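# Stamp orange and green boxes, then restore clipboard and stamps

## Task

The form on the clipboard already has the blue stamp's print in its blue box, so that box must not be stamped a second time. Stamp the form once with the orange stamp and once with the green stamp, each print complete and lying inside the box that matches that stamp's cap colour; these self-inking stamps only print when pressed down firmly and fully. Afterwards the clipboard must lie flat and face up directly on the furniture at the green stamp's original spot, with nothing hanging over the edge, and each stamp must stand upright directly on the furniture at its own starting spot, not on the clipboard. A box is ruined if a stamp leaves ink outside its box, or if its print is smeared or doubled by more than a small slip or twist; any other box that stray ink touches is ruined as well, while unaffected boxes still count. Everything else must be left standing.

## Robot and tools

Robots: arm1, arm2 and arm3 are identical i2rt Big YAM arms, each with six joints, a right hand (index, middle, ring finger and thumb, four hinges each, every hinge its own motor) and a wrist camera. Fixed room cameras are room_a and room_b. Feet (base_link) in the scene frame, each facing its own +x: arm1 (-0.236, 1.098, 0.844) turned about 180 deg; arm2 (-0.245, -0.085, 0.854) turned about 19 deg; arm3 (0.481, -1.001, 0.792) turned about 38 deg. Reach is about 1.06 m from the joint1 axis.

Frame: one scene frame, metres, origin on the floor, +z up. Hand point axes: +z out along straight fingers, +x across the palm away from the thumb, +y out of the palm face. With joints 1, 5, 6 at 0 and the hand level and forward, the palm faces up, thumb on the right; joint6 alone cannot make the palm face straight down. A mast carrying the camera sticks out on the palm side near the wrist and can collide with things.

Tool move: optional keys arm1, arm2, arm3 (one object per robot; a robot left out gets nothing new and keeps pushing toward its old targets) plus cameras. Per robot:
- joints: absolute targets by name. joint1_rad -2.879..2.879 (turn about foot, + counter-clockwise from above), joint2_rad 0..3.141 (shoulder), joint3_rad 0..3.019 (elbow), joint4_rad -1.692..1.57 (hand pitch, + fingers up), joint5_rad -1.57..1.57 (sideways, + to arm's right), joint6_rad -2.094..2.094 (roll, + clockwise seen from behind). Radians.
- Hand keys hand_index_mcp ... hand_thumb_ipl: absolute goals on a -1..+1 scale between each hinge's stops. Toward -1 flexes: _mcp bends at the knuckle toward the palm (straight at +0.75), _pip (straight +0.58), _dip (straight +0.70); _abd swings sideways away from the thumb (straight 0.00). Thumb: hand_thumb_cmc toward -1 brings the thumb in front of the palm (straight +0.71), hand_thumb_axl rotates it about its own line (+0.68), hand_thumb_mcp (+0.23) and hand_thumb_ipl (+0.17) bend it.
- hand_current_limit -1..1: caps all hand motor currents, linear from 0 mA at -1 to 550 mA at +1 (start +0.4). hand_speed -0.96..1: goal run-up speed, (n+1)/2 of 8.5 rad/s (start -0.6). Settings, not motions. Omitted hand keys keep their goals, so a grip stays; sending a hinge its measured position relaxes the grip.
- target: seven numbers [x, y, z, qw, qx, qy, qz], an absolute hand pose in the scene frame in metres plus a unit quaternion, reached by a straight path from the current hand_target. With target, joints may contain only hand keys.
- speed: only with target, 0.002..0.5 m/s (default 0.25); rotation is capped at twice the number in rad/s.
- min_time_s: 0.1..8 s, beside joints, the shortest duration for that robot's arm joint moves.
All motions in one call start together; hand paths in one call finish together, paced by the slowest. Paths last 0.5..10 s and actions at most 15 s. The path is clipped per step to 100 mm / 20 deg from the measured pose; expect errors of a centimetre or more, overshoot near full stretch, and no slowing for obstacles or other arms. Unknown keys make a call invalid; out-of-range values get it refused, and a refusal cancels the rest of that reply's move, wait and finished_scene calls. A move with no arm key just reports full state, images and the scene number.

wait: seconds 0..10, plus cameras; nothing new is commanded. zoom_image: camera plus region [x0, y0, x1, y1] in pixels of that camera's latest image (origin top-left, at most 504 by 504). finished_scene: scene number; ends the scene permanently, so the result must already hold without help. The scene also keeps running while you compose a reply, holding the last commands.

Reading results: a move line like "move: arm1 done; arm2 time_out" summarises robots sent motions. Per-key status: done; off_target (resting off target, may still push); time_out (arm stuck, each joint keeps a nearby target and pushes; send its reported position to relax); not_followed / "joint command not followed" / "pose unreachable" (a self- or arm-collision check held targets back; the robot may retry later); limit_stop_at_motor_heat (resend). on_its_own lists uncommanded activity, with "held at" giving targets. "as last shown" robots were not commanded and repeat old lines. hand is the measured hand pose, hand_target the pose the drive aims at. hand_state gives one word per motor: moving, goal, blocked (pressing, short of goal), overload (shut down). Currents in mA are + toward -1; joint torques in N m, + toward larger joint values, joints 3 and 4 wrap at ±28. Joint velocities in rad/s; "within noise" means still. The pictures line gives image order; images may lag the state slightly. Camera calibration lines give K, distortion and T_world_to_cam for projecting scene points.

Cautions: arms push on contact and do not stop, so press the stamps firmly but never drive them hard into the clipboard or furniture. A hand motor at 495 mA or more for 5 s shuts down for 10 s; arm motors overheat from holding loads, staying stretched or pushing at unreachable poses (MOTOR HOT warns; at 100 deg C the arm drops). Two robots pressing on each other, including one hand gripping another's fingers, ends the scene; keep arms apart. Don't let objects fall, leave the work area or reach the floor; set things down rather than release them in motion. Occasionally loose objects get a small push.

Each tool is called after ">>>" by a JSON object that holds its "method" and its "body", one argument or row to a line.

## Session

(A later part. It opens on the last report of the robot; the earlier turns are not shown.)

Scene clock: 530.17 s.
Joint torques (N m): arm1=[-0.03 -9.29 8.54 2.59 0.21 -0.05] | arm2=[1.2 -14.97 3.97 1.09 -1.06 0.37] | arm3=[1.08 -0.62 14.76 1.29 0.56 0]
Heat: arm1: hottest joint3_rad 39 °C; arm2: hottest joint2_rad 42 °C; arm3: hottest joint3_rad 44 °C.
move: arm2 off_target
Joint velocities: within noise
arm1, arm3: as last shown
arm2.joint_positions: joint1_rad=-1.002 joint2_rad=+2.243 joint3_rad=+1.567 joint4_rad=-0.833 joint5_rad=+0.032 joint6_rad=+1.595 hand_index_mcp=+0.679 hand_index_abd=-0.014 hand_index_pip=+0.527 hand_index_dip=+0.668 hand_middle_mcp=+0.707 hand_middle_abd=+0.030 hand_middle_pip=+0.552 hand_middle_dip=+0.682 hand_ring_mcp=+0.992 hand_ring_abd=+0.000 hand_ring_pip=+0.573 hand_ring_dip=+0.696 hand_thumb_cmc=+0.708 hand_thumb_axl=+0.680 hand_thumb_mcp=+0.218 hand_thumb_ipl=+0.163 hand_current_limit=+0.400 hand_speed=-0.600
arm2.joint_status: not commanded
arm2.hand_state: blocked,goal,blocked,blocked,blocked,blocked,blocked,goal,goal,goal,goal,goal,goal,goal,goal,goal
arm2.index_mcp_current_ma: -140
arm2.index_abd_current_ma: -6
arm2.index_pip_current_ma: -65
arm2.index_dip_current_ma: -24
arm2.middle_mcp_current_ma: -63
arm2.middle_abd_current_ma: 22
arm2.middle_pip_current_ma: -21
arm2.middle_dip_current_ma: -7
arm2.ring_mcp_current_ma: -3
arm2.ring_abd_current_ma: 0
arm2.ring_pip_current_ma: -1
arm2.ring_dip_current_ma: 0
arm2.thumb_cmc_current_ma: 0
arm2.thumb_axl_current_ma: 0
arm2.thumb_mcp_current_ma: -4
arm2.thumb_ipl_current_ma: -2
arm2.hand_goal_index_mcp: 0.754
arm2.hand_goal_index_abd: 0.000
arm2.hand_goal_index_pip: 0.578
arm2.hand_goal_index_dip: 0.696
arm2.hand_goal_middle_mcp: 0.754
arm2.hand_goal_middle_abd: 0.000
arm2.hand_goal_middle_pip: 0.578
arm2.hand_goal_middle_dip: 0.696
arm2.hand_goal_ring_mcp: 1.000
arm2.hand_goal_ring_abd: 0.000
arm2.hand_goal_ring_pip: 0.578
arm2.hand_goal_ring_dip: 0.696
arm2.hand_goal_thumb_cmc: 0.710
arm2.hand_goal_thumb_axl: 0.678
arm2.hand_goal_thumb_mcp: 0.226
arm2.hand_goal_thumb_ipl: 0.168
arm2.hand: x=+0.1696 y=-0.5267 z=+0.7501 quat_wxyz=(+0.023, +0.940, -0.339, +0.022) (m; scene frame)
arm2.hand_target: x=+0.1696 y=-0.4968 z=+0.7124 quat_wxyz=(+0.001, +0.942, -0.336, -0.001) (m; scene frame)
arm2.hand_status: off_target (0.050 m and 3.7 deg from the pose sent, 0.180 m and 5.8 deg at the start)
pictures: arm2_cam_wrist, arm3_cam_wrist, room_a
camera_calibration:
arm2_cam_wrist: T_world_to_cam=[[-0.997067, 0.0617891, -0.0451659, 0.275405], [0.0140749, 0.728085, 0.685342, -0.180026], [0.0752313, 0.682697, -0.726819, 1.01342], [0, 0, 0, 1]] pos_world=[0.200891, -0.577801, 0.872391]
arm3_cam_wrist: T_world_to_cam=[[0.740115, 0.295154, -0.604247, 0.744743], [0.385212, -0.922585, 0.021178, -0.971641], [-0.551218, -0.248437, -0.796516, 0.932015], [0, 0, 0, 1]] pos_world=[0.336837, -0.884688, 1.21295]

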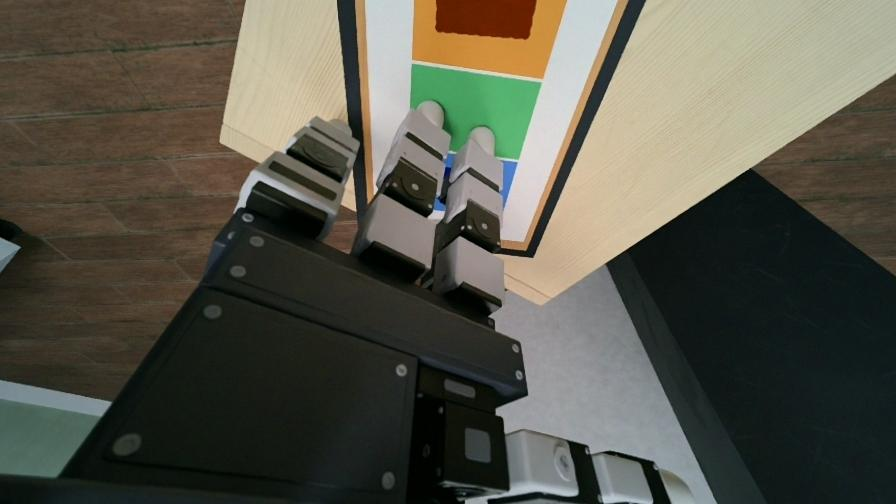

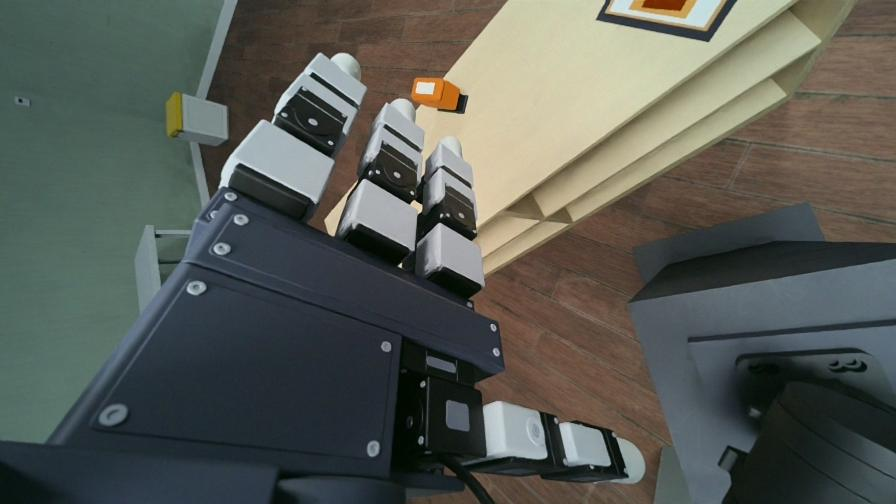

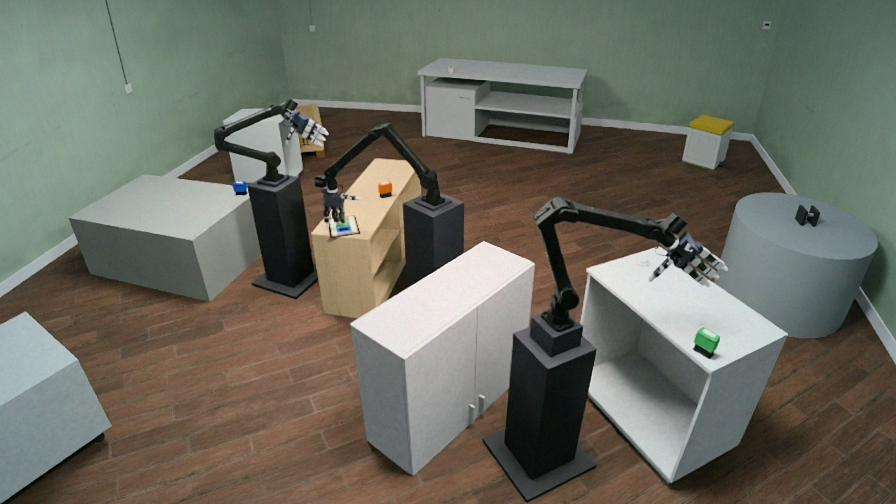

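>>> {"method": "move", "body": {
  "arm2": {"target": [0.175, -0.515, 0.80, 0.0, 0.9421, -0.3355, 0.0], "speed": 0.1}
}}

>>> {"method": "move", "body": {
  "arm2": {"target": [0.200, -0.520, 0.80, 0.0, 0.9914, -0.1305, 0.0], "speed": 0.2},
  "cameras": ["arm2_cam_wrist"]
}}

Scene clock: 541.60 s.
Joint torques (N m): arm1=[-0.03 -9.29 8.58 2.59 0.21 -0.04] | arm2=[-0.79 -20.01 7.99 -0.29 -0.11 0.13] | arm3=[1.26 -1.08 14.72 1.31 0.54 -0.04]
Heat: arm1: hottest joint3_rad 39 °C; arm2: hottest joint2_rad 41 °C; arm3: hottest joint3_rad 44 °C.
move: arm2 off_target
Joint velocities: within noise
arm1, arm3: as last shown
arm2.joint_positions: joint1_rad=-0.996 joint2_rad=+2.199 joint3_rad=+1.583 joint4_rad=-0.989 joint5_rad=+0.006 joint6_rad=+1.596 hand_index_mcp=+0.749 hand_index_abd=-0.003 hand_index_pip=+0.574 hand_index_dip=+0.693 hand_middle_mcp=+0.749 hand_middle_abd=-0.004 hand_middle_pip=+0.575 hand_middle_dip=+0.693 hand_ring_mcp=+0.992 hand_ring_abd=+0.000 hand_ring_pip=+0.573 hand_ring_dip=+0.696 hand_thumb_cmc=+0.708 hand_thumb_axl=+0.680 hand_thumb_mcp=+0.218 hand_thumb_ipl=+0.163 hand_current_limit=+0.400 hand_speed=-0.600
arm2.joint_status: not commanded
arm2.hand_state: goal,goal,goal,goal,goal,goal,goal,goal,goal,goal,goal,goal,goal,goal,goal,goal
arm2.index_mcp_current_ma: -1
arm2.index_abd_current_ma: 0
arm2.index_pip_current_ma: -1
arm2.index_dip_current_ma: -1
arm2.middle_mcp_current_ma: -2
arm2.middle_abd_current_ma: -1
arm2.middle_pip_current_ma: -1
arm2.middle_dip_current_ma: 0
arm2.ring_mcp_current_ma: -3
arm2.ring_abd_current_ma: 0
arm2.ring_pip_current_ma: -1
arm2.ring_dip_current_ma: 0
arm2.thumb_cmc_current_ma: 0
arm2.thumb_axl_current_ma: 0
arm2.thumb_mcp_current_ma: -4
arm2.thumb_ipl_current_ma: -2
arm2.hand_goal_index_mcp: 0.754
arm2.hand_goal_index_abd: 0.000
arm2.hand_goal_index_pip: 0.578
arm2.hand_goal_index_dip: 0.696
arm2.hand_goal_middle_mcp: 0.754
arm2.hand_goal_middle_abd: 0.000
arm2.hand_goal_middle_pip: 0.578
arm2.hand_goal_middle_dip: 0.696
arm2.hand_goal_ring_mcp: 1.000
arm2.hand_goal_ring_abd: 0.000
arm2.hand_goal_ring_pip: 0.578
arm2.hand_goal_ring_dip: 0.696
arm2.hand_goal_thumb_cmc: 0.710
arm2.hand_goal_thumb_axl: 0.678
arm2.hand_goal_thumb_mcp: 0.226
arm2.hand_goal_thumb_ipl: 0.168
arm2.hand: x=+0.1586 y=-0.5076 z=+0.7809 quat_wxyz=(-0.004, +0.942, -0.336, -0.019) (m; scene frame)
arm2.hand_target: x=+0.1744 y=-0.5145 z=+0.8001 quat_wxyz=(+0.000, +0.942, -0.335, +0.000) (m; scene frame)
arm2.hand_status: off_target (0.026 m and 2.3 deg from the pose sent, 0.052 m and 3.7 deg at the start)
pictures: none

Scene clock: 543.60 s.
Joint torques (N m): arm1=[-0.03 -9.29 8.58 2.58 0.21 -0.04] | arm2=[-0.44 -20.89 5.31 0.72 -0.08 -0.03] | arm3=[0.73 -1.26 14.8 1.35 0.61 -0.03]
Heat: arm1: hottest joint3_rad 39 °C; arm2: hottest joint2_rad 42 °C; arm3: hottest joint3_rad 44 °C.
move: arm2 off_target
Joint velocities: within noise
arm1, arm3: as last shown
arm2.joint_positions: joint1_rad=-0.977 joint2_rad=+2.179 joint3_rad=+1.567 joint4_rad=-0.989 joint5_rad=+0.006 joint6_rad=+1.212 hand_index_mcp=+0.749 hand_index_abd=-0.003 hand_index_pip=+0.574 hand_index_dip=+0.693 hand_middle_mcp=+0.749 hand_middle_abd=-0.004 hand_middle_pip=+0.575 hand_middle_dip=+0.693 hand_ring_mcp=+0.992 hand_ring_abd=+0.000 hand_ring_pip=+0.573 hand_ring_dip=+0.696 hand_thumb_cmc=+0.708 hand_thumb_axl=+0.680 hand_thumb_mcp=+0.218 hand_thumb_ipl=+0.163 hand_current_limit=+0.400 hand_speed=-0.600
arm2.joint_status: not commanded
arm2.hand_state: goal,goal,goal,goal,goal,goal,goal,goal,goal,goal,goal,goal,goal,goal,goal,goal
arm2.index_mcp_current_ma: -1
arm2.index_abd_current_ma: 0
arm2.index_pip_current_ma: -1
arm2.index_dip_current_ma: -1
arm2.middle_mcp_current_ma: -2
arm2.middle_abd_current_ma: -1
arm2.middle_pip_current_ma: -1
arm2.middle_dip_current_ma: 0
arm2.ring_mcp_current_ma: -3
arm2.ring_abd_current_ma: 0
arm2.ring_pip_current_ma: -1
arm2.ring_dip_current_ma: 0
arm2.thumb_cmc_current_ma: 0
arm2.thumb_axl_current_ma: 0
arm2.thumb_mcp_current_ma: -4
arm2.thumb_ipl_current_ma: -2
arm2.hand_goal_index_mcp: 0.754
arm2.hand_goal_index_abd: 0.000
arm2.hand_goal_index_pip: 0.578
arm2.hand_goal_index_dip: 0.696
arm2.hand_goal_middle_mcp: 0.754
arm2.hand_goal_middle_abd: 0.000
arm2.hand_goal_middle_pip: 0.578
arm2.hand_goal_middle_dip: 0.696
arm2.hand_goal_ring_mcp: 1.000
arm2.hand_goal_ring_abd: 0.000
arm2.hand_goal_ring_pip: 0.578
arm2.hand_goal_ring_dip: 0.696
arm2.hand_goal_thumb_cmc: 0.710
arm2.hand_goal_thumb_axl: 0.678
arm2.hand_goal_thumb_mcp: 0.226
arm2.hand_goal_thumb_ipl: 0.168
arm2.hand: x=+0.1884 y=-0.5204 z=+0.7861 quat_wxyz=(-0.007, +0.990, -0.141, -0.017) (m; scene frame)
arm2.hand_target: x=+0.1998 y=-0.5200 z=+0.8000 quat_wxyz=(+0.000, +0.991, -0.131, +0.000) (m; scene frame)
arm2.hand_status: off_target (0.018 m and 2.4 deg from the pose sent, 0.047 m and 24.4 deg at the start)
pictures: arm2_cam_wrist
camera_calibration:
arm2_cam_wrist: T_world_to_cam=[[-0.940836, -0.338795, 0.00674406, 0.0354838], [-0.221367, 0.629563, 0.744746, -0.263235], [-0.256562, 0.699191, -0.667314, 1.0582], [0, 0, 0, 1]] pos_world=[0.246607, -0.562139, 0.901956]

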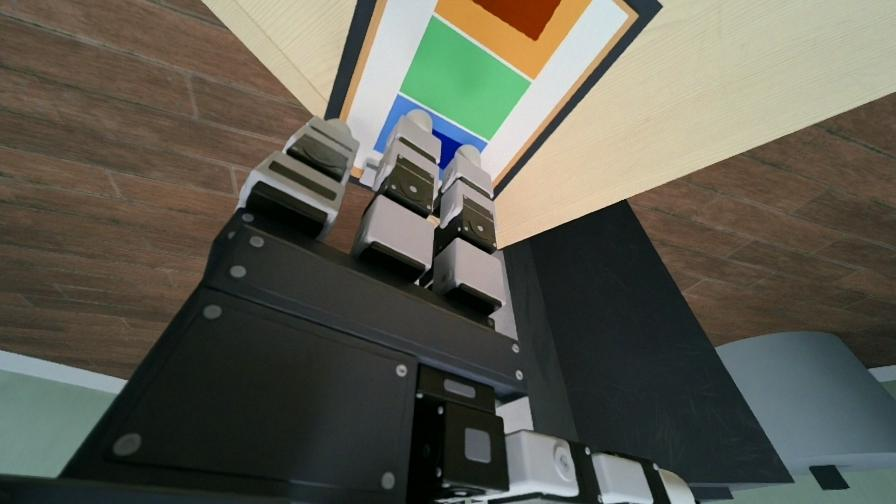

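>>> {"method": "move", "body": {
  "arm2": {"target": [0.207, -0.507, 0.760, 0.0, 0.9914, -0.1305, 0.0], "speed": 0.1}
}}

>>> {"method": "move", "body": {
  "arm2": {"target": [0.207, -0.507, 0.708, 0.0, 0.9914, -0.1305, 0.0], "speed": 0.05},
  "cameras": ["arm2_cam_wrist"]
}}

Scene clock: 546.90 s.
Joint torques (N m): arm1=[-0.03 -9.23 8.57 2.59 0.21 -0.04] | arm2=[-0.5 -17.73 5.29 0.91 -0.08 0.21] | arm3=[0.73 -0.85 14.84 1.42 0.58 -0.06]
Heat: arm1: hottest joint3_rad 39 °C; arm2: hottest joint2_rad 42 °C; arm3: hottest joint3_rad 44 °C.
move: arm2 done
Joint velocities: within noise
arm1, arm3: as last shown
arm2.joint_positions: joint1_rad=-0.951 joint2_rad=+2.202 joint3_rad=+1.546 joint4_rad=-0.913 joint5_rad=+0.006 joint6_rad=+1.214 hand_index_mcp=+0.749 hand_index_abd=-0.003 hand_index_pip=+0.574 hand_index_dip=+0.693 hand_middle_mcp=+0.749 hand_middle_abd=-0.004 hand_middle_pip=+0.575 hand_middle_dip=+0.693 hand_ring_mcp=+0.992 hand_ring_abd=+0.000 hand_ring_pip=+0.573 hand_ring_dip=+0.696 hand_thumb_cmc=+0.708 hand_thumb_axl=+0.680 hand_thumb_mcp=+0.218 hand_thumb_ipl=+0.163 hand_current_limit=+0.400 hand_speed=-0.600
arm2.joint_status: not commanded
arm2.hand_state: goal,goal,goal,goal,goal,goal,goal,goal,goal,goal,goal,goal,goal,goal,goal,goal
arm2.index_mcp_current_ma: -1
arm2.index_abd_current_ma: 0
arm2.index_pip_current_ma: -1
arm2.index_dip_current_ma: -1
arm2.middle_mcp_current_ma: -2
arm2.middle_abd_current_ma: -1
arm2.middle_pip_current_ma: -1
arm2.middle_dip_current_ma: 0
arm2.ring_mcp_current_ma: -3
arm2.ring_abd_current_ma: 0
arm2.ring_pip_current_ma: -1
arm2.ring_dip_current_ma: 0
arm2.thumb_cmc_current_ma: 0
arm2.thumb_axl_current_ma: 0
arm2.thumb_mcp_current_ma: -4
arm2.thumb_ipl_current_ma: -2
arm2.hand_goal_index_mcp: 0.754
arm2.hand_goal_index_abd: 0.000
arm2.hand_goal_index_pip: 0.578
arm2.hand_goal_index_dip: 0.696
arm2.hand_goal_middle_mcp: 0.754
arm2.hand_goal_middle_abd: 0.000
arm2.hand_goal_middle_pip: 0.578
arm2.hand_goal_middle_dip: 0.696
arm2.hand_goal_ring_mcp: 1.000
arm2.hand_goal_ring_abd: 0.000
arm2.hand_goal_ring_pip: 0.578
arm2.hand_goal_ring_dip: 0.696
arm2.hand_goal_thumb_cmc: 0.710
arm2.hand_goal_thumb_axl: 0.678
arm2.hand_goal_thumb_mcp: 0.226
arm2.hand_goal_thumb_ipl: 0.168
arm2.hand: x=+0.2025 y=-0.5113 z=+0.7668 quat_wxyz=(+0.001, +0.992, -0.130, -0.002) (m; scene frame)
arm2.hand_target: x=+0.2068 y=-0.5070 z=+0.7600 quat_wxyz=(+0.000, +0.991, -0.130, +0.000) (m; scene frame)
arm2.hand_status: done (0.009 m and 0.3 deg from the pose sent, 0.035 m and 2.4 deg at the start)
pictures: none

Scene clock: 548.43 s.
Joint torques (N m): arm1=[-0.03 -9.29 8.55 2.59 0.21 -0.04] | arm2=[-0.38 -13.8 4.56 2.44 -0.07 0.18] | arm3=[0.38 -0.79 14.97 1.28 0.6 0]
Heat: arm1: hottest joint3_rad 39 °C; arm2: hottest joint2_rad 42 °C; arm3: hottest joint3_rad 44 °C.
move: arm2 off_target
Joint velocities: within noise
arm1, arm3: as last shown
arm2.joint_positions: joint1_rad=-0.951 joint2_rad=+2.229 joint3_rad=+1.546 joint4_rad=-0.856 joint5_rad=+0.006 joint6_rad=+1.217 hand_index_mcp=+0.757 hand_index_abd=+0.012 hand_index_pip=+0.579 hand_index_dip=+0.695 hand_middle_mcp=+0.763 hand_middle_abd=+0.042 hand_middle_pip=+0.583 hand_middle_dip=+0.698 hand_ring_mcp=+0.992 hand_ring_abd=+0.000 hand_ring_pip=+0.573 hand_ring_dip=+0.696 hand_thumb_cmc=+0.708 hand_thumb_axl=+0.680 hand_thumb_mcp=+0.218 hand_thumb_ipl=+0.163 hand_current_limit=+0.400 hand_speed=-0.600
arm2.joint_status: not commanded
arm2.hand_state: goal,goal,goal,goal,goal,blocked,goal,goal,goal,goal,goal,goal,goal,goal,goal,goal
arm2.index_mcp_current_ma: 0
arm2.index_abd_current_ma: 4
arm2.index_pip_current_ma: 0
arm2.index_dip_current_ma: 0
arm2.middle_mcp_current_ma: 4
arm2.middle_abd_current_ma: 38
arm2.middle_pip_current_ma: 1
arm2.middle_dip_current_ma: 0
arm2.ring_mcp_current_ma: -3
arm2.ring_abd_current_ma: 0
arm2.ring_pip_current_ma: -1
arm2.ring_dip_current_ma: 0
arm2.thumb_cmc_current_ma: 0
arm2.thumb_axl_current_ma: 0
arm2.thumb_mcp_current_ma: -4
arm2.thumb_ipl_current_ma: -2
arm2.hand_goal_index_mcp: 0.754
arm2.hand_goal_index_abd: 0.000
arm2.hand_goal_index_pip: 0.578
arm2.hand_goal_index_dip: 0.696
arm2.hand_goal_middle_mcp: 0.754
arm2.hand_goal_middle_abd: 0.000
arm2.hand_goal_middle_pip: 0.578
arm2.hand_goal_middle_dip: 0.696
arm2.hand_goal_ring_mcp: 1.000
arm2.hand_goal_ring_abd: 0.000
arm2.hand_goal_ring_pip: 0.578
arm2.hand_goal_ring_dip: 0.696
arm2.hand_goal_thumb_cmc: 0.710
arm2.hand_goal_thumb_axl: 0.678
arm2.hand_goal_thumb_mcp: 0.226
arm2.hand_goal_thumb_ipl: 0.168
arm2.hand: x=+0.2087 y=-0.5157 z=+0.7512 quat_wxyz=(+0.008, +0.991, -0.131, +0.011) (m; scene frame)
arm2.hand_target: x=+0.2048 y=-0.5056 z=+0.7103 quat_wxyz=(+0.000, +0.991, -0.131, +0.000) (m; scene frame)
arm2.hand_status: off_target (0.044 m and 1.5 deg from the pose sent, 0.059 m and 0.3 deg at the start)
pictures: arm2_cam_wrist
camera_calibration:
arm2_cam_wrist: T_world_to_cam=[[-0.933195, -0.358318, -0.0274935, 0.0705114], [-0.270845, 0.650971, 0.70914, -0.187447], [-0.236201, 0.669212, -0.704531, 1.04512], [0, 0, 0, 1]] pos_world=[0.261888, -0.552116, 0.871181]

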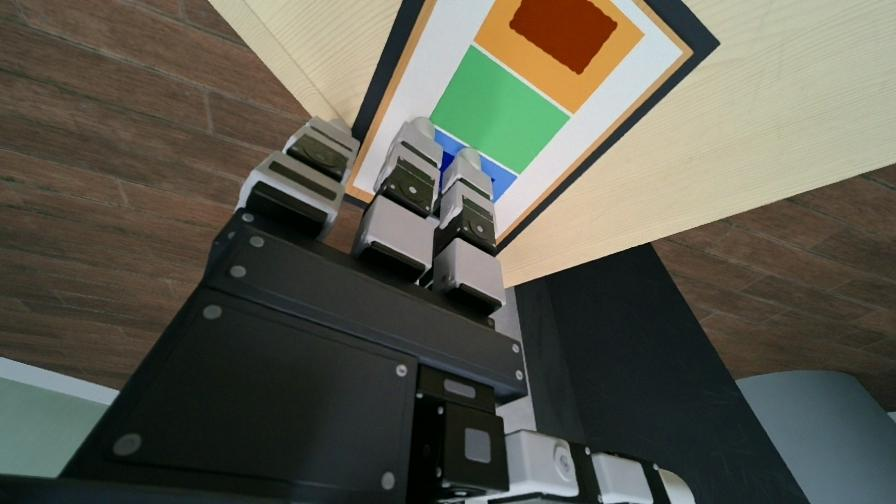

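>>> {"method": "move", "body": {
  "arm2": {"target": [0.222, -0.428, 0.708, 0.0, 0.9304, -0.3665, 0.0], "speed": 0.06},
  "cameras": ["arm2_cam_wrist", "room_a"]
}}

>>> {"method": "zoom_image", "body": {
  "camera": "room_a",
  "region": [300, 170, 400, 260]
}}

Scene clock: 555.70 s.
Joint torques (N m): arm1=[-0.03 -9.29 8.55 2.59 0.2 -0.04] | arm2=[1.26 -13.45 6.31 0.98 -1.17 0.31] | arm3=[0.91 0.26 14.86 1.57 0.52 0.04]
Heat: arm1: hottest joint3_rad 39 °C; arm2: hottest joint2_rad 41 °C; arm3: hottest joint3_rad 44 °C.
move: arm2 off_target
Joint velocities: within noise
arm1.joint_positions: joint1_rad=-0.367 joint2_rad=+1.209 joint3_rad=+0.966 joint4_rad=-0.324 joint5_rad=+0.201 joint6_rad=+1.681 hand_index_mcp=+0.753 hand_index_abd=+0.001 hand_index_pip=+0.577 hand_index_dip=+0.696 hand_middle_mcp=+0.753 hand_middle_abd=+0.001 hand_middle_pip=+0.577 hand_middle_dip=+0.696 hand_ring_mcp=+0.753 hand_ring_abd=+0.001 hand_ring_pip=+0.577 hand_ring_dip=+0.696 hand_thumb_cmc=+0.714 hand_thumb_axl=+0.677 hand_thumb_mcp=+0.225 hand_thumb_ipl=+0.168 hand_current_limit=+0.400 hand_speed=-0.600
arm1.joint_status: not commanded
arm1.hand_state: goal,goal,goal,goal,goal,goal,goal,goal,goal,goal,goal,goal,goal,goal,goal,goal
arm1.index_mcp_current_ma: 0
arm1.index_abd_current_ma: 0
arm1.index_pip_current_ma: 0
arm1.index_dip_current_ma: 0
arm1.middle_mcp_current_ma: 0
arm1.middle_abd_current_ma: 0
arm1.middle_pip_current_ma: 0
arm1.middle_dip_current_ma: 0
arm1.ring_mcp_current_ma: 0
arm1.ring_abd_current_ma: 0
arm1.ring_pip_current_ma: 0
arm1.ring_dip_current_ma: 0
arm1.thumb_cmc_current_ma: 0
arm1.thumb_axl_current_ma: 0
arm1.thumb_mcp_current_ma: 0
arm1.thumb_ipl_current_ma: 0
arm1.hand_goal_index_mcp: 0.754
arm1.hand_goal_index_abd: 0.000
arm1.hand_goal_index_pip: 0.576
arm1.hand_goal_index_dip: 0.696
arm1.hand_goal_middle_mcp: 0.754
arm1.hand_goal_middle_abd: 0.000
arm1.hand_goal_middle_pip: 0.576
arm1.hand_goal_middle_dip: 0.696
arm1.hand_goal_ring_mcp: 0.754
arm1.hand_goal_ring_abd: 0.000
arm1.hand_goal_ring_pip: 0.576
arm1.hand_goal_ring_dip: 0.696
arm1.hand_goal_thumb_cmc: 0.714
arm1.hand_goal_thumb_axl: 0.678
arm1.hand_goal_thumb_mcp: 0.226
arm1.hand_goal_thumb_ipl: 0.168
arm1.hand: x=-0.6576 y=+1.3849 z=+1.1115 quat_wxyz=(-0.464, +0.254, +0.836, +0.149) (m; scene frame)
arm1.hand_target: x=-0.6598 y=+1.3898 z=+1.1200 quat_wxyz=(-0.477, +0.261, +0.826, +0.150) (m; scene frame)
arm1.hand_status: not commanded
arm2.joint_positions: joint1_rad=-0.867 joint2_rad=+2.246 joint3_rad=+1.573 joint4_rad=-0.849 joint5_rad=+0.035 joint6_rad=+1.799 hand_index_mcp=+0.678 hand_index_abd=-0.008 hand_index_pip=+0.526 hand_index_dip=+0.668 hand_middle_mcp=+0.693 hand_middle_abd=+0.044 hand_middle_pip=+0.543 hand_middle_dip=+0.677 hand_ring_mcp=+0.992 hand_ring_abd=+0.000 hand_ring_pip=+0.573 hand_ring_dip=+0.696 hand_thumb_cmc=+0.708 hand_thumb_axl=+0.680 hand_thumb_mcp=+0.218 hand_thumb_ipl=+0.163 hand_current_limit=+0.400 hand_speed=-0.600
arm2.joint_status: not commanded
arm2.hand_state: blocked,goal,blocked,blocked,blocked,blocked,blocked,goal,goal,goal,goal,goal,goal,goal,goal,goal
arm2.index_mcp_current_ma: -144
arm2.index_abd_current_ma: -2
arm2.index_pip_current_ma: -68
arm2.index_dip_current_ma: -25
arm2.middle_mcp_current_ma: -98
arm2.middle_abd_current_ma: 41
arm2.middle_pip_current_ma: -34
arm2.middle_dip_current_ma: -12
arm2.ring_mcp_current_ma: -3
arm2.ring_abd_current_ma: 0
arm2.ring_pip_current_ma: -1
arm2.ring_dip_current_ma: 0
arm2.thumb_cmc_current_ma: 0
arm2.thumb_axl_current_ma: 0
arm2.thumb_mcp_current_ma: -4
arm2.thumb_ipl_current_ma: -2
arm2.hand_goal_index_mcp: 0.754
arm2.hand_goal_index_abd: 0.000
arm2.hand_goal_index_pip: 0.578
arm2.hand_goal_index_dip: 0.696
arm2.hand_goal_middle_mcp: 0.754
arm2.hand_goal_middle_abd: 0.000
arm2.hand_goal_middle_pip: 0.578
arm2.hand_goal_middle_dip: 0.696
arm2.hand_goal_ring_mcp: 1.000
arm2.hand_goal_ring_abd: 0.000
arm2.hand_goal_ring_pip: 0.578
arm2.hand_goal_ring_dip: 0.696
arm2.hand_goal_thumb_cmc: 0.710
arm2.hand_goal_thumb_axl: 0.678
arm2.hand_goal_thumb_mcp: 0.226
arm2.hand_goal_thumb_ipl: 0.168
arm2.hand: x=+0.2126 y=-0.4520 z=+0.7496 quat_wxyz=(+0.019, +0.928, -0.371, +0.019) (m; scene frame)
arm2.hand_target: x=+0.2190 y=-0.4272 z=+0.7103 quat_wxyz=(+0.001, +0.930, -0.366, +0.000) (m; scene frame)
arm2.hand_status: off_target (0.049 m and 3.1 deg from the pose sent, 0.098 m and 28.0 deg at the start)
arm3: as last shown
pictures: arm2_cam_wrist, room_a
camera_calibration:
arm2_cam_wrist: T_world_to_cam=[[-0.990594, 0.129812, -0.0432749, 0.341595], [0.0638534, 0.718239, 0.69286, -0.255317], [0.121023, 0.683579, -0.719772, 0.944204], [0, 0, 0, 1]] pos_world=[0.240414, -0.506403, 0.871293]

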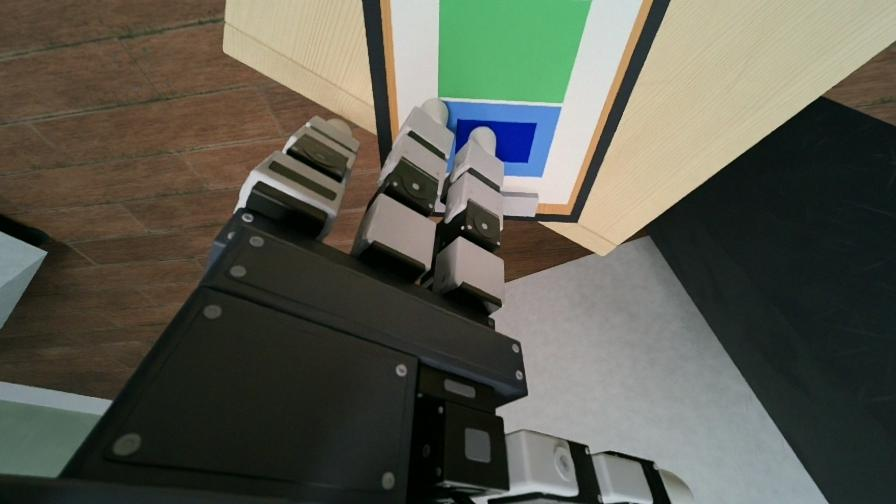

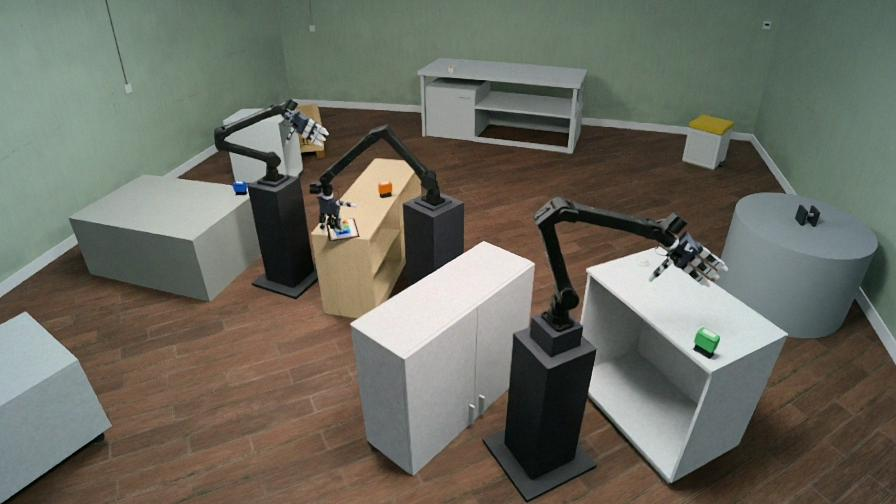

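Scaled by 5.040 from the camera's 896x504 image, which has a finer 1280x720 frame.

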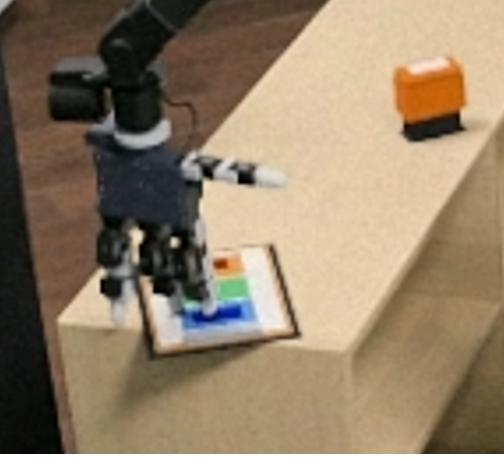

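>>> {"method": "move", "body": {
  "arm2": {"target": [0.225, -0.455, 0.83, 0.0, 0.9304, -0.3665, 0.0], "speed": 0.15}
}}

>>> {"method": "move", "body": {
  "arm2": {"target": [0.404, -0.575, 0.83, 0.0, 0.766, 0.6428, 0.0], "speed": 0.4},
  "cameras": ["arm2_cam_wrist", "room_a", "arm3_cam_wrist"]
}}

Scene clock: 573.90 s.
Joint torques (N m): arm1=[-0.09 -9.23 8.55 2.59 0.21 -0.04] | arm2=[-1.38 -19.72 8.27 -0.34 -0.12 -0.01] | arm3=[1.08 -0.97 14.75 1.36 0.62 -0.04]
Heat: arm1: hottest joint3_rad 39 °C; arm2: hottest joint2_rad 40 °C; arm3: hottest joint3_rad 44 °C.
move: arm2 off_target
Joint velocities: within noise
arm1: as last shown
arm2.joint_positions: joint1_rad=-0.865 joint2_rad=+2.179 joint3_rad=+1.658 joint4_rad=-1.071 joint5_rad=+0.007 joint6_rad=+1.798 hand_index_mcp=+0.749 hand_index_abd=-0.003 hand_index_pip=+0.574 hand_index_dip=+0.693 hand_middle_mcp=+0.749 hand_middle_abd=-0.004 hand_middle_pip=+0.575 hand_middle_dip=+0.693 hand_ring_mcp=+0.992 hand_ring_abd=+0.000 hand_ring_pip=+0.573 hand_ring_dip=+0.696 hand_thumb_cmc=+0.708 hand_thumb_axl=+0.680 hand_thumb_mcp=+0.218 hand_thumb_ipl=+0.163 hand_current_limit=+0.400 hand_speed=-0.600
arm2.joint_status: not commanded
arm2.hand_state: goal,goal,goal,goal,goal,goal,goal,goal,goal,goal,goal,goal,goal,goal,goal,goal
arm2.index_mcp_current_ma: -1
arm2.index_abd_current_ma: 0
arm2.index_pip_current_ma: -1
arm2.index_dip_current_ma: -1
arm2.middle_mcp_current_ma: -1
arm2.middle_abd_current_ma: -1
arm2.middle_pip_current_ma: -1
arm2.middle_dip_current_ma: 0
arm2.ring_mcp_current_ma: -3
arm2.ring_abd_current_ma: 0
arm2.ring_pip_current_ma: -1
arm2.ring_dip_current_ma: 0
arm2.thumb_cmc_current_ma: 0
arm2.thumb_axl_current_ma: 0
arm2.thumb_mcp_current_ma: -4
arm2.thumb_ipl_current_ma: -2
arm2.hand_goal_index_mcp: 0.754
arm2.hand_goal_index_abd: 0.000
arm2.hand_goal_index_pip: 0.578
arm2.hand_goal_index_dip: 0.696
arm2.hand_goal_middle_mcp: 0.754
arm2.hand_goal_middle_abd: 0.000
arm2.hand_goal_middle_pip: 0.578
arm2.hand_goal_middle_dip: 0.696
arm2.hand_goal_ring_mcp: 1.000
arm2.hand_goal_ring_abd: 0.000
arm2.hand_goal_ring_pip: 0.578
arm2.hand_goal_ring_dip: 0.696
arm2.hand_goal_thumb_cmc: 0.710
arm2.hand_goal_thumb_axl: 0.678
arm2.hand_goal_thumb_mcp: 0.226
arm2.hand_goal_thumb_ipl: 0.168
arm2.hand: x=+0.2142 y=-0.4462 z=+0.8169 quat_wxyz=(+0.000, +0.929, -0.369, -0.014) (m; scene frame)
arm2.hand_target: x=+0.2246 y=-0.4548 z=+0.8303 quat_wxyz=(+0.000, +0.930, -0.366, +0.000) (m; scene frame)
arm2.hand_status: off_target (0.019 m and 1.6 deg from the pose sent, 0.081 m and 3.1 deg at the start)
arm3.joint_positions: joint1_rad=+2.527 joint2_rad=+0.504 joint3_rad=+0.729 joint4_rad=-0.916 joint5_rad=+0.585 joint6_rad=+1.954 hand_index_mcp=+0.754 hand_index_abd=+0.001 hand_index_pip=+0.577 hand_index_dip=+0.696 hand_middle_mcp=+0.754 hand_middle_abd=+0.001 hand_middle_pip=+0.577 hand_middle_dip=+0.696 hand_ring_mcp=+0.754 hand_ring_abd=+0.001 hand_ring_pip=+0.577 hand_ring_dip=+0.696 hand_thumb_cmc=+0.714 hand_thumb_axl=+0.677 hand_thumb_mcp=+0.226 hand_thumb_ipl=+0.168 hand_current_limit=+0.400 hand_speed=-0.600
arm3.joint_status: not commanded
arm3.hand_state: goal,goal,goal,goal,goal,goal,goal,goal,goal,goal,goal,goal,goal,goal,goal,goal
arm3.index_mcp_current_ma: 0
arm3.index_abd_current_ma: 0
arm3.index_pip_current_ma: 0
arm3.index_dip_current_ma: 0
arm3.middle_mcp_current_ma: 0
arm3.middle_abd_current_ma: 0
arm3.middle_pip_current_ma: 0
arm3.middle_dip_current_ma: 0
arm3.ring_mcp_current_ma: 0
arm3.ring_abd_current_ma: 0
arm3.ring_pip_current_ma: 0
arm3.ring_dip_current_ma: 0
arm3.thumb_cmc_current_ma: 0
arm3.thumb_axl_current_ma: 0
arm3.thumb_mcp_current_ma: 0
arm3.thumb_ipl_current_ma: 0
arm3.hand_goal_index_mcp: 0.754
arm3.hand_goal_index_abd: 0.000
arm3.hand_goal_index_pip: 0.576
arm3.hand_goal_index_dip: 0.696
arm3.hand_goal_middle_mcp: 0.754
arm3.hand_goal_middle_abd: 0.000
arm3.hand_goal_middle_pip: 0.576
arm3.hand_goal_middle_dip: 0.696
arm3.hand_goal_ring_mcp: 0.754
arm3.hand_goal_ring_abd: 0.000
arm3.hand_goal_ring_pip: 0.576
arm3.hand_goal_ring_dip: 0.696
arm3.hand_goal_thumb_cmc: 0.714
arm3.hand_goal_thumb_axl: 0.678
arm3.hand_goal_thumb_mcp: 0.226
arm3.hand_goal_thumb_ipl: 0.168
arm3.hand: x=+0.2720 y=-0.8571 z=+1.0944 quat_wxyz=(-0.454, +0.263, +0.835, +0.166) (m; scene frame)
arm3.hand_target: x=+0.2706 y=-0.8594 z=+1.1193 quat_wxyz=(-0.476, +0.268, +0.824, +0.154) (m; scene frame)
arm3.hand_status: not commanded
pictures: none

Scene clock: 577.73 s.
Joint torques (N m): arm1=[0.03 -9.35 8.57 2.59 0.21 -0.04] | arm2=[-1.67 -21.71 9.96 -0.12 -0.11 -0.01] | arm3=[1.2 -0.5 14.79 1.48 0.58 -0.06]
Heat: arm1: hottest joint3_rad 39 °C; arm2: hottest joint2_rad 41 °C; arm3: hottest joint3_rad 44 °C.
move: arm2 off_target
Joint velocities: within noise
arm1, arm3: as last shown
arm2.joint_positions: joint1_rad=-0.999 joint2_rad=+2.422 joint3_rad=+2.141 joint4_rad=-1.299 joint5_rad=+0.006 joint6_rad=-0.485 hand_index_mcp=+0.749 hand_index_abd=-0.003 hand_index_pip=+0.574 hand_index_dip=+0.693 hand_middle_mcp=+0.749 hand_middle_abd=-0.003 hand_middle_pip=+0.575 hand_middle_dip=+0.693 hand_ring_mcp=+0.992 hand_ring_abd=+0.000 hand_ring_pip=+0.573 hand_ring_dip=+0.696 hand_thumb_cmc=+0.708 hand_thumb_axl=+0.680 hand_thumb_mcp=+0.218 hand_thumb_ipl=+0.163 hand_current_limit=+0.400 hand_speed=-0.600
arm2.joint_status: not commanded
arm2.hand_state: goal,goal,goal,goal,goal,goal,goal,goal,goal,goal,goal,goal,goal,goal,goal,goal
arm2.index_mcp_current_ma: -1
arm2.index_abd_current_ma: 0
arm2.index_pip_current_ma: -1
arm2.index_dip_current_ma: -1
arm2.middle_mcp_current_ma: -1
arm2.middle_abd_current_ma: 0
arm2.middle_pip_current_ma: -1
arm2.middle_dip_current_ma: 0
arm2.ring_mcp_current_ma: -3
arm2.ring_abd_current_ma: 0
arm2.ring_pip_current_ma: -1
arm2.ring_dip_current_ma: 0
arm2.thumb_cmc_current_ma: 0
arm2.thumb_axl_current_ma: 0
arm2.thumb_mcp_current_ma: -4
arm2.thumb_ipl_current_ma: -2
arm2.hand_goal_index_mcp: 0.754
arm2.hand_goal_index_abd: 0.000
arm2.hand_goal_index_pip: 0.578
arm2.hand_goal_index_dip: 0.696
arm2.hand_goal_middle_mcp: 0.754
arm2.hand_goal_middle_abd: 0.000
arm2.hand_goal_middle_pip: 0.578
arm2.hand_goal_middle_dip: 0.696
arm2.hand_goal_ring_mcp: 1.000
arm2.hand_goal_ring_abd: 0.000
arm2.hand_goal_ring_pip: 0.578
arm2.hand_goal_ring_dip: 0.696
arm2.hand_goal_thumb_cmc: 0.710
arm2.hand_goal_thumb_axl: 0.678
arm2.hand_goal_thumb_mcp: 0.226
arm2.hand_goal_thumb_ipl: 0.168
arm2.hand: x=+0.3974 y=-0.5656 z=+0.8241 quat_wxyz=(-0.007, +0.768, +0.641, -0.003) (m; scene frame)
arm2.hand_target: x=+0.4034 y=-0.5748 z=+0.8301 quat_wxyz=(+0.001, +0.766, +0.643, +0.000) (m; scene frame)
arm2.hand_status: off_target (0.013 m and 0.9 deg from the pose sent, 0.230 m and 123.4 deg at the start)
pictures: arm2_cam_wrist, arm3_cam_wrist, room_a
camera_calibration:
arm2_cam_wrist: T_world_to_cam=[[0.434225, -0.900382, -0.0275811, -0.619254], [-0.604228, -0.313835, 0.732404, -0.588017], [-0.6681, -0.301363, -0.680311, 0.777161], [0, 0, 0, 1]] pos_world=[0.43282, -0.507898, 0.942298]
arm3_cam_wrist: T_world_to_cam=[[0.740115, 0.295154, -0.604247, 0.744743], [0.385212, -0.922585, 0.021178, -0.971641], [-0.551218, -0.248437, -0.796516, 0.932015], [0, 0, 0, 1]] pos_world=[0.336837, -0.884688, 1.21295]

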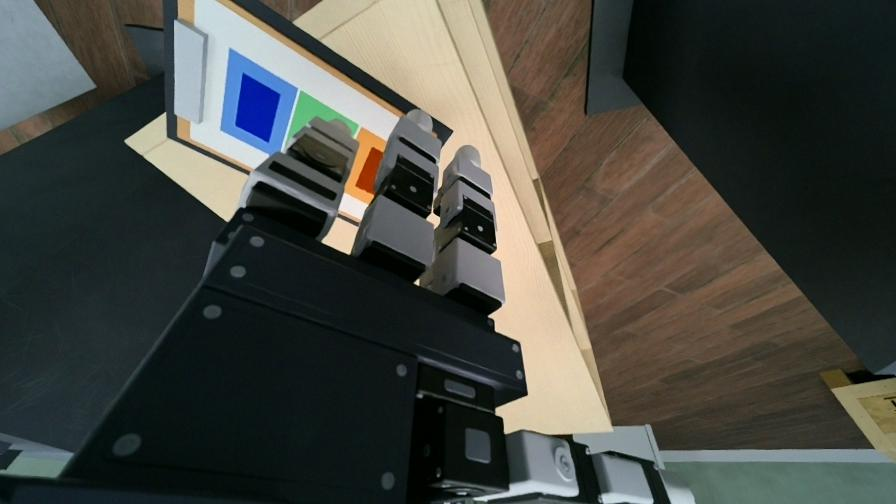

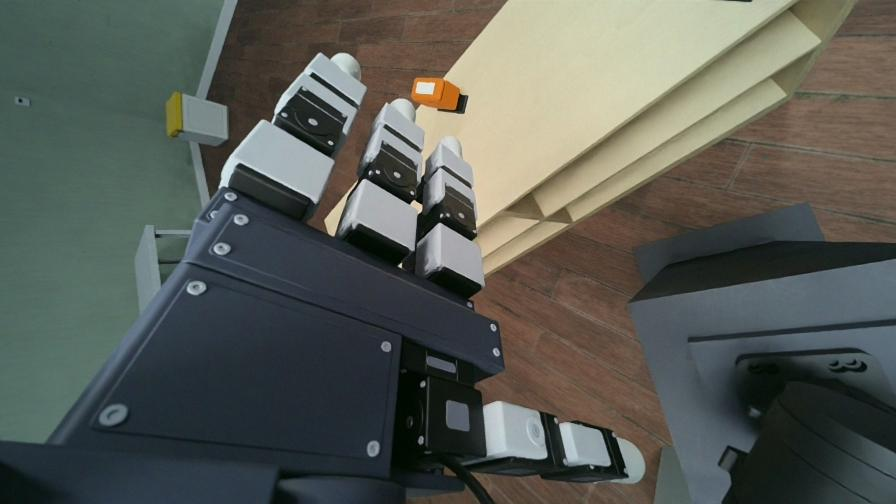

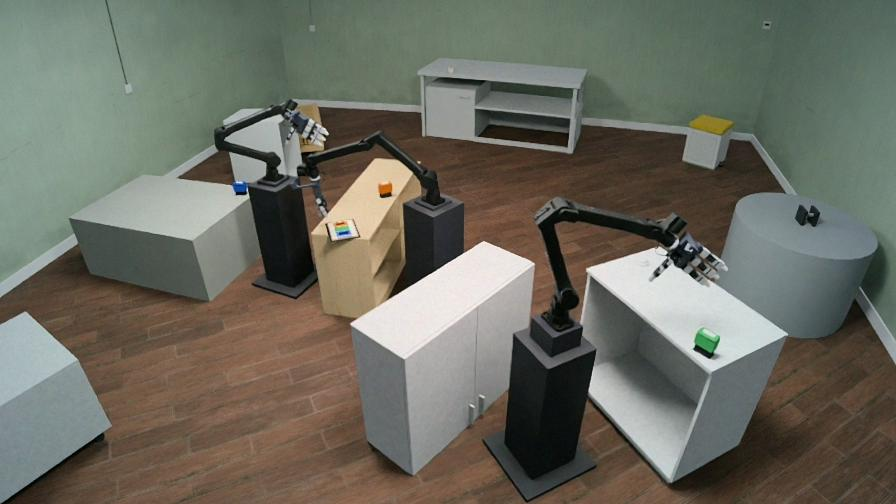

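>>> {"method": "move", "body": {
  "cameras": ["arm2_cam_wrist","room_a","arm3_cam_wrist"]
}}

Scene clock: 588.33 s.
Joint torques (N m): arm1=[-0.03 -9.23 8.58 2.59 0.21 -0.04] | arm2=[-1.61 -21.71 9.96 -0.12 -0.12 -0.02] | arm3=[1.61 -0.32 14.89 1.35 0.54 0.01]
Heat: arm1: hottest joint3_rad 39 °C; arm2: hottest joint2_rad 41 °C; arm3: hottest joint3_rad 44 °C.
Joint velocities: within noise
arm1.joint_positions: joint1_rad=-0.367 joint2_rad=+1.209 joint3_rad=+0.966 joint4_rad=-0.324 joint5_rad=+0.201 joint6_rad=+1.681 hand_index_mcp=+0.753 hand_index_abd=+0.001 hand_index_pip=+0.577 hand_index_dip=+0.696 hand_middle_mcp=+0.753 hand_middle_abd=+0.001 hand_middle_pip=+0.577 hand_middle_dip=+0.696 hand_ring_mcp=+0.753 hand_ring_abd=+0.001 hand_ring_pip=+0.577 hand_ring_dip=+0.696 hand_thumb_cmc=+0.714 hand_thumb_axl=+0.677 hand_thumb_mcp=+0.225 hand_thumb_ipl=+0.168 hand_current_limit=+0.400 hand_speed=-0.600
arm1.joint_status: not commanded
arm1.hand_state: goal,goal,goal,goal,goal,goal,goal,goal,goal,goal,goal,goal,goal,goal,goal,goal
arm1.index_mcp_current_ma: 0
arm1.index_abd_current_ma: 0
arm1.index_pip_current_ma: 0
arm1.index_dip_current_ma: 0
arm1.middle_mcp_current_ma: 0
arm1.middle_abd_current_ma: 0
arm1.middle_pip_current_ma: 0
arm1.middle_dip_current_ma: 0
arm1.ring_mcp_current_ma: 0
arm1.ring_abd_current_ma: 0
arm1.ring_pip_current_ma: 0
arm1.ring_dip_current_ma: 0
arm1.thumb_cmc_current_ma: 0
arm1.thumb_axl_current_ma: 0
arm1.thumb_mcp_current_ma: 0
arm1.thumb_ipl_current_ma: 0
arm1.hand_goal_index_mcp: 0.754
arm1.hand_goal_index_abd: 0.000
arm1.hand_goal_index_pip: 0.576
arm1.hand_goal_index_dip: 0.696
arm1.hand_goal_middle_mcp: 0.754
arm1.hand_goal_middle_abd: 0.000
arm1.hand_goal_middle_pip: 0.576
arm1.hand_goal_middle_dip: 0.696
arm1.hand_goal_ring_mcp: 0.754
arm1.hand_goal_ring_abd: 0.000
arm1.hand_goal_ring_pip: 0.576
arm1.hand_goal_ring_dip: 0.696
arm1.hand_goal_thumb_cmc: 0.714
arm1.hand_goal_thumb_axl: 0.678
arm1.hand_goal_thumb_mcp: 0.226
arm1.hand_goal_thumb_ipl: 0.168
arm1.hand: x=-0.6576 y=+1.3849 z=+1.1115 quat_wxyz=(-0.464, +0.254, +0.836, +0.149) (m; scene frame)
arm1.hand_target: x=-0.6598 y=+1.3898 z=+1.1200 quat_wxyz=(-0.477, +0.261, +0.826, +0.150) (m; scene frame)
arm1.hand_status: not commanded
arm2.joint_positions: joint1_rad=-0.999 joint2_rad=+2.423 joint3_rad=+2.141 joint4_rad=-1.299 joint5_rad=+0.006 joint6_rad=-0.485 hand_index_mcp=+0.749 hand_index_abd=-0.003 hand_index_pip=+0.574 hand_index_dip=+0.693 hand_middle_mcp=+0.749 hand_middle_abd=-0.003 hand_middle_pip=+0.575 hand_middle_dip=+0.693 hand_ring_mcp=+0.992 hand_ring_abd=+0.000 hand_ring_pip=+0.573 hand_ring_dip=+0.696 hand_thumb_cmc=+0.708 hand_thumb_axl=+0.680 hand_thumb_mcp=+0.218 hand_thumb_ipl=+0.163 hand_current_limit=+0.400 hand_speed=-0.600
arm2.joint_status: not commanded
arm2.hand_state: goal,goal,goal,goal,goal,goal,goal,goal,goal,goal,goal,goal,goal,goal,goal,goal
arm2.index_mcp_current_ma: -1
arm2.index_abd_current_ma: 0
arm2.index_pip_current_ma: -1
arm2.index_dip_current_ma: -1
arm2.middle_mcp_current_ma: -1
arm2.middle_abd_current_ma: 0
arm2.middle_pip_current_ma: -1
arm2.middle_dip_current_ma: 0
arm2.ring_mcp_current_ma: -3
arm2.ring_abd_current_ma: 0
arm2.ring_pip_current_ma: -1
arm2.ring_dip_current_ma: 0
arm2.thumb_cmc_current_ma: 0
arm2.thumb_axl_current_ma: 0
arm2.thumb_mcp_current_ma: -4
arm2.thumb_ipl_current_ma: -2
arm2.hand_goal_index_mcp: 0.754
arm2.hand_goal_index_abd: 0.000
arm2.hand_goal_index_pip: 0.578
arm2.hand_goal_index_dip: 0.696
arm2.hand_goal_middle_mcp: 0.754
arm2.hand_goal_middle_abd: 0.000
arm2.hand_goal_middle_pip: 0.578
arm2.hand_goal_middle_dip: 0.696
arm2.hand_goal_ring_mcp: 1.000
arm2.hand_goal_ring_abd: 0.000
arm2.hand_goal_ring_pip: 0.578
arm2.hand_goal_ring_dip: 0.696
arm2.hand_goal_thumb_cmc: 0.710
arm2.hand_goal_thumb_axl: 0.678
arm2.hand_goal_thumb_mcp: 0.226
arm2.hand_goal_thumb_ipl: 0.168
arm2.hand: x=+0.3972 y=-0.5654 z=+0.8232 quat_wxyz=(-0.008, +0.768, +0.641, -0.004) (m; scene frame)
arm2.hand_target: x=+0.4034 y=-0.5748 z=+0.8301 quat_wxyz=(+0.001, +0.766, +0.643, +0.000) (m; scene frame)
arm2.hand_status: off_target (0.014 m and 1.0 deg from the pose sent, 0.230 m and 123.4 deg at the start)
arm3.joint_positions: joint1_rad=+2.527 joint2_rad=+0.504 joint3_rad=+0.729 joint4_rad=-0.916 joint5_rad=+0.585 joint6_rad=+1.954 hand_index_mcp=+0.754 hand_index_abd=+0.001 hand_index_pip=+0.577 hand_index_dip=+0.696 hand_middle_mcp=+0.754 hand_middle_abd=+0.001 hand_middle_pip=+0.577 hand_middle_dip=+0.696 hand_ring_mcp=+0.754 hand_ring_abd=+0.001 hand_ring_pip=+0.577 hand_ring_dip=+0.696 hand_thumb_cmc=+0.714 hand_thumb_axl=+0.677 hand_thumb_mcp=+0.226 hand_thumb_ipl=+0.168 hand_current_limit=+0.400 hand_speed=-0.600
arm3.joint_status: not commanded
arm3.hand_state: goal,goal,goal,goal,goal,goal,goal,goal,goal,goal,goal,goal,goal,goal,goal,goal
arm3.index_mcp_current_ma: 0
arm3.index_abd_current_ma: 0
arm3.index_pip_current_ma: 0
arm3.index_dip_current_ma: 0
arm3.middle_mcp_current_ma: 0
arm3.middle_abd_current_ma: 0
arm3.middle_pip_current_ma: 0
arm3.middle_dip_current_ma: 0
arm3.ring_mcp_current_ma: 0
arm3.ring_abd_current_ma: 0
arm3.ring_pip_current_ma: 0
arm3.ring_dip_current_ma: 0
arm3.thumb_cmc_current_ma: 0
arm3.thumb_axl_current_ma: 0
arm3.thumb_mcp_current_ma: 0
arm3.thumb_ipl_current_ma: 0
arm3.hand_goal_index_mcp: 0.754
arm3.hand_goal_index_abd: 0.000
arm3.hand_goal_index_pip: 0.576
arm3.hand_goal_index_dip: 0.696
arm3.hand_goal_middle_mcp: 0.754
arm3.hand_goal_middle_abd: 0.000
arm3.hand_goal_middle_pip: 0.576
arm3.hand_goal_middle_dip: 0.696
arm3.hand_goal_ring_mcp: 0.754
arm3.hand_goal_ring_abd: 0.000
arm3.hand_goal_ring_pip: 0.576
arm3.hand_goal_ring_dip: 0.696
arm3.hand_goal_thumb_cmc: 0.714
arm3.hand_goal_thumb_axl: 0.678
arm3.hand_goal_thumb_mcp: 0.226
arm3.hand_goal_thumb_ipl: 0.168
arm3.hand: x=+0.2720 y=-0.8571 z=+1.0944 quat_wxyz=(-0.454, +0.263, +0.835, +0.166) (m; scene frame)
arm3.hand_target: x=+0.2706 y=-0.8594 z=+1.1193 quat_wxyz=(-0.476, +0.268, +0.824, +0.154) (m; scene frame)
arm3.hand_status: not commanded
pictures: arm2_cam_wrist, arm3_cam_wrist, room_a
camera_calibration:
arm2_cam_wrist: T_world_to_cam=[[0.434533, -0.900191, -0.0289412, -0.617945], [-0.603248, -0.314755, 0.732817, -0.588609], [-0.668785, -0.300975, -0.67981, 0.776602], [0, 0, 0, 1]] pos_world=[0.432819, -0.507798, 0.9414]
arm3_cam_wrist: T_world_to_cam=[[0.740115, 0.295154, -0.604247, 0.744743], [0.385212, -0.922585, 0.021178, -0.971641], [-0.551218, -0.248437, -0.796516, 0.932015], [0, 0, 0, 1]] pos_world=[0.336837, -0.884688, 1.21295]

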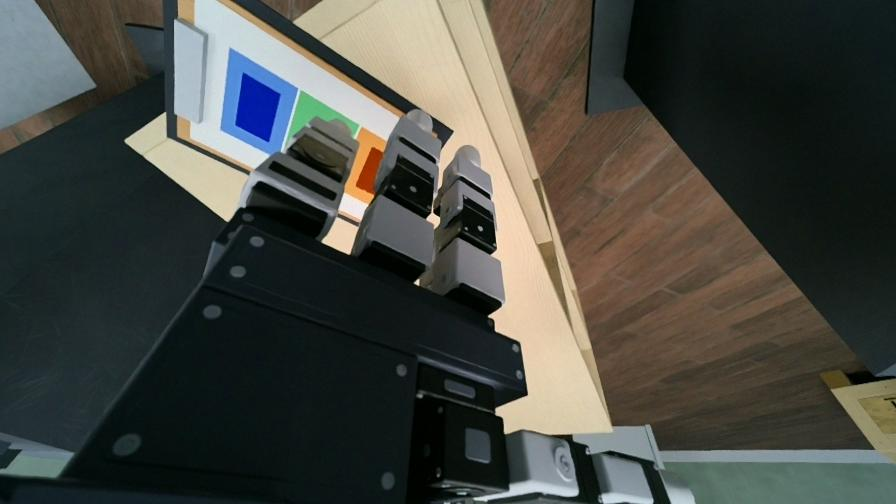

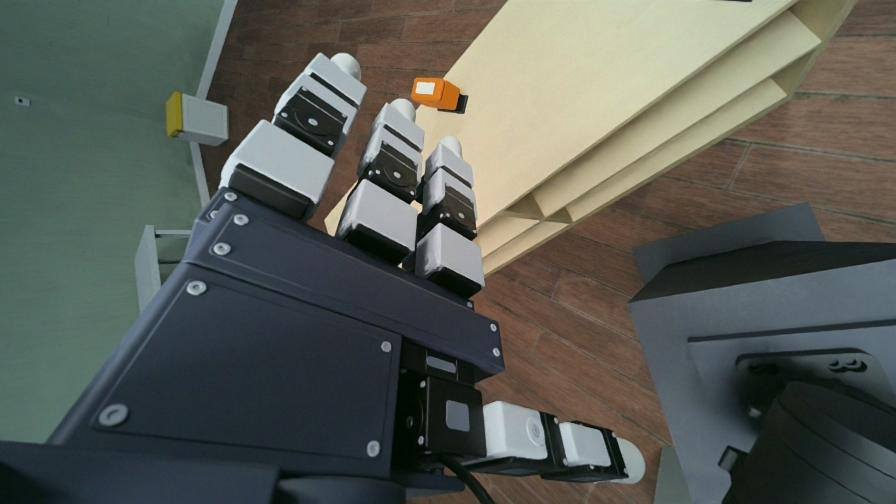

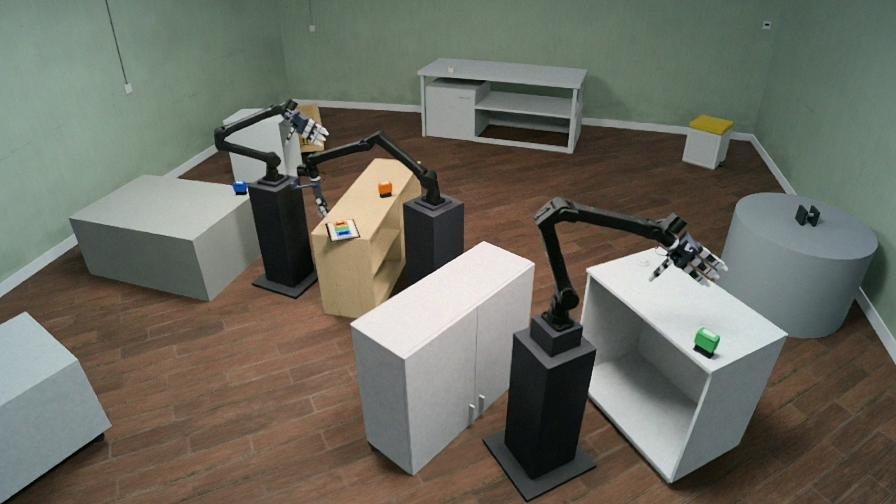

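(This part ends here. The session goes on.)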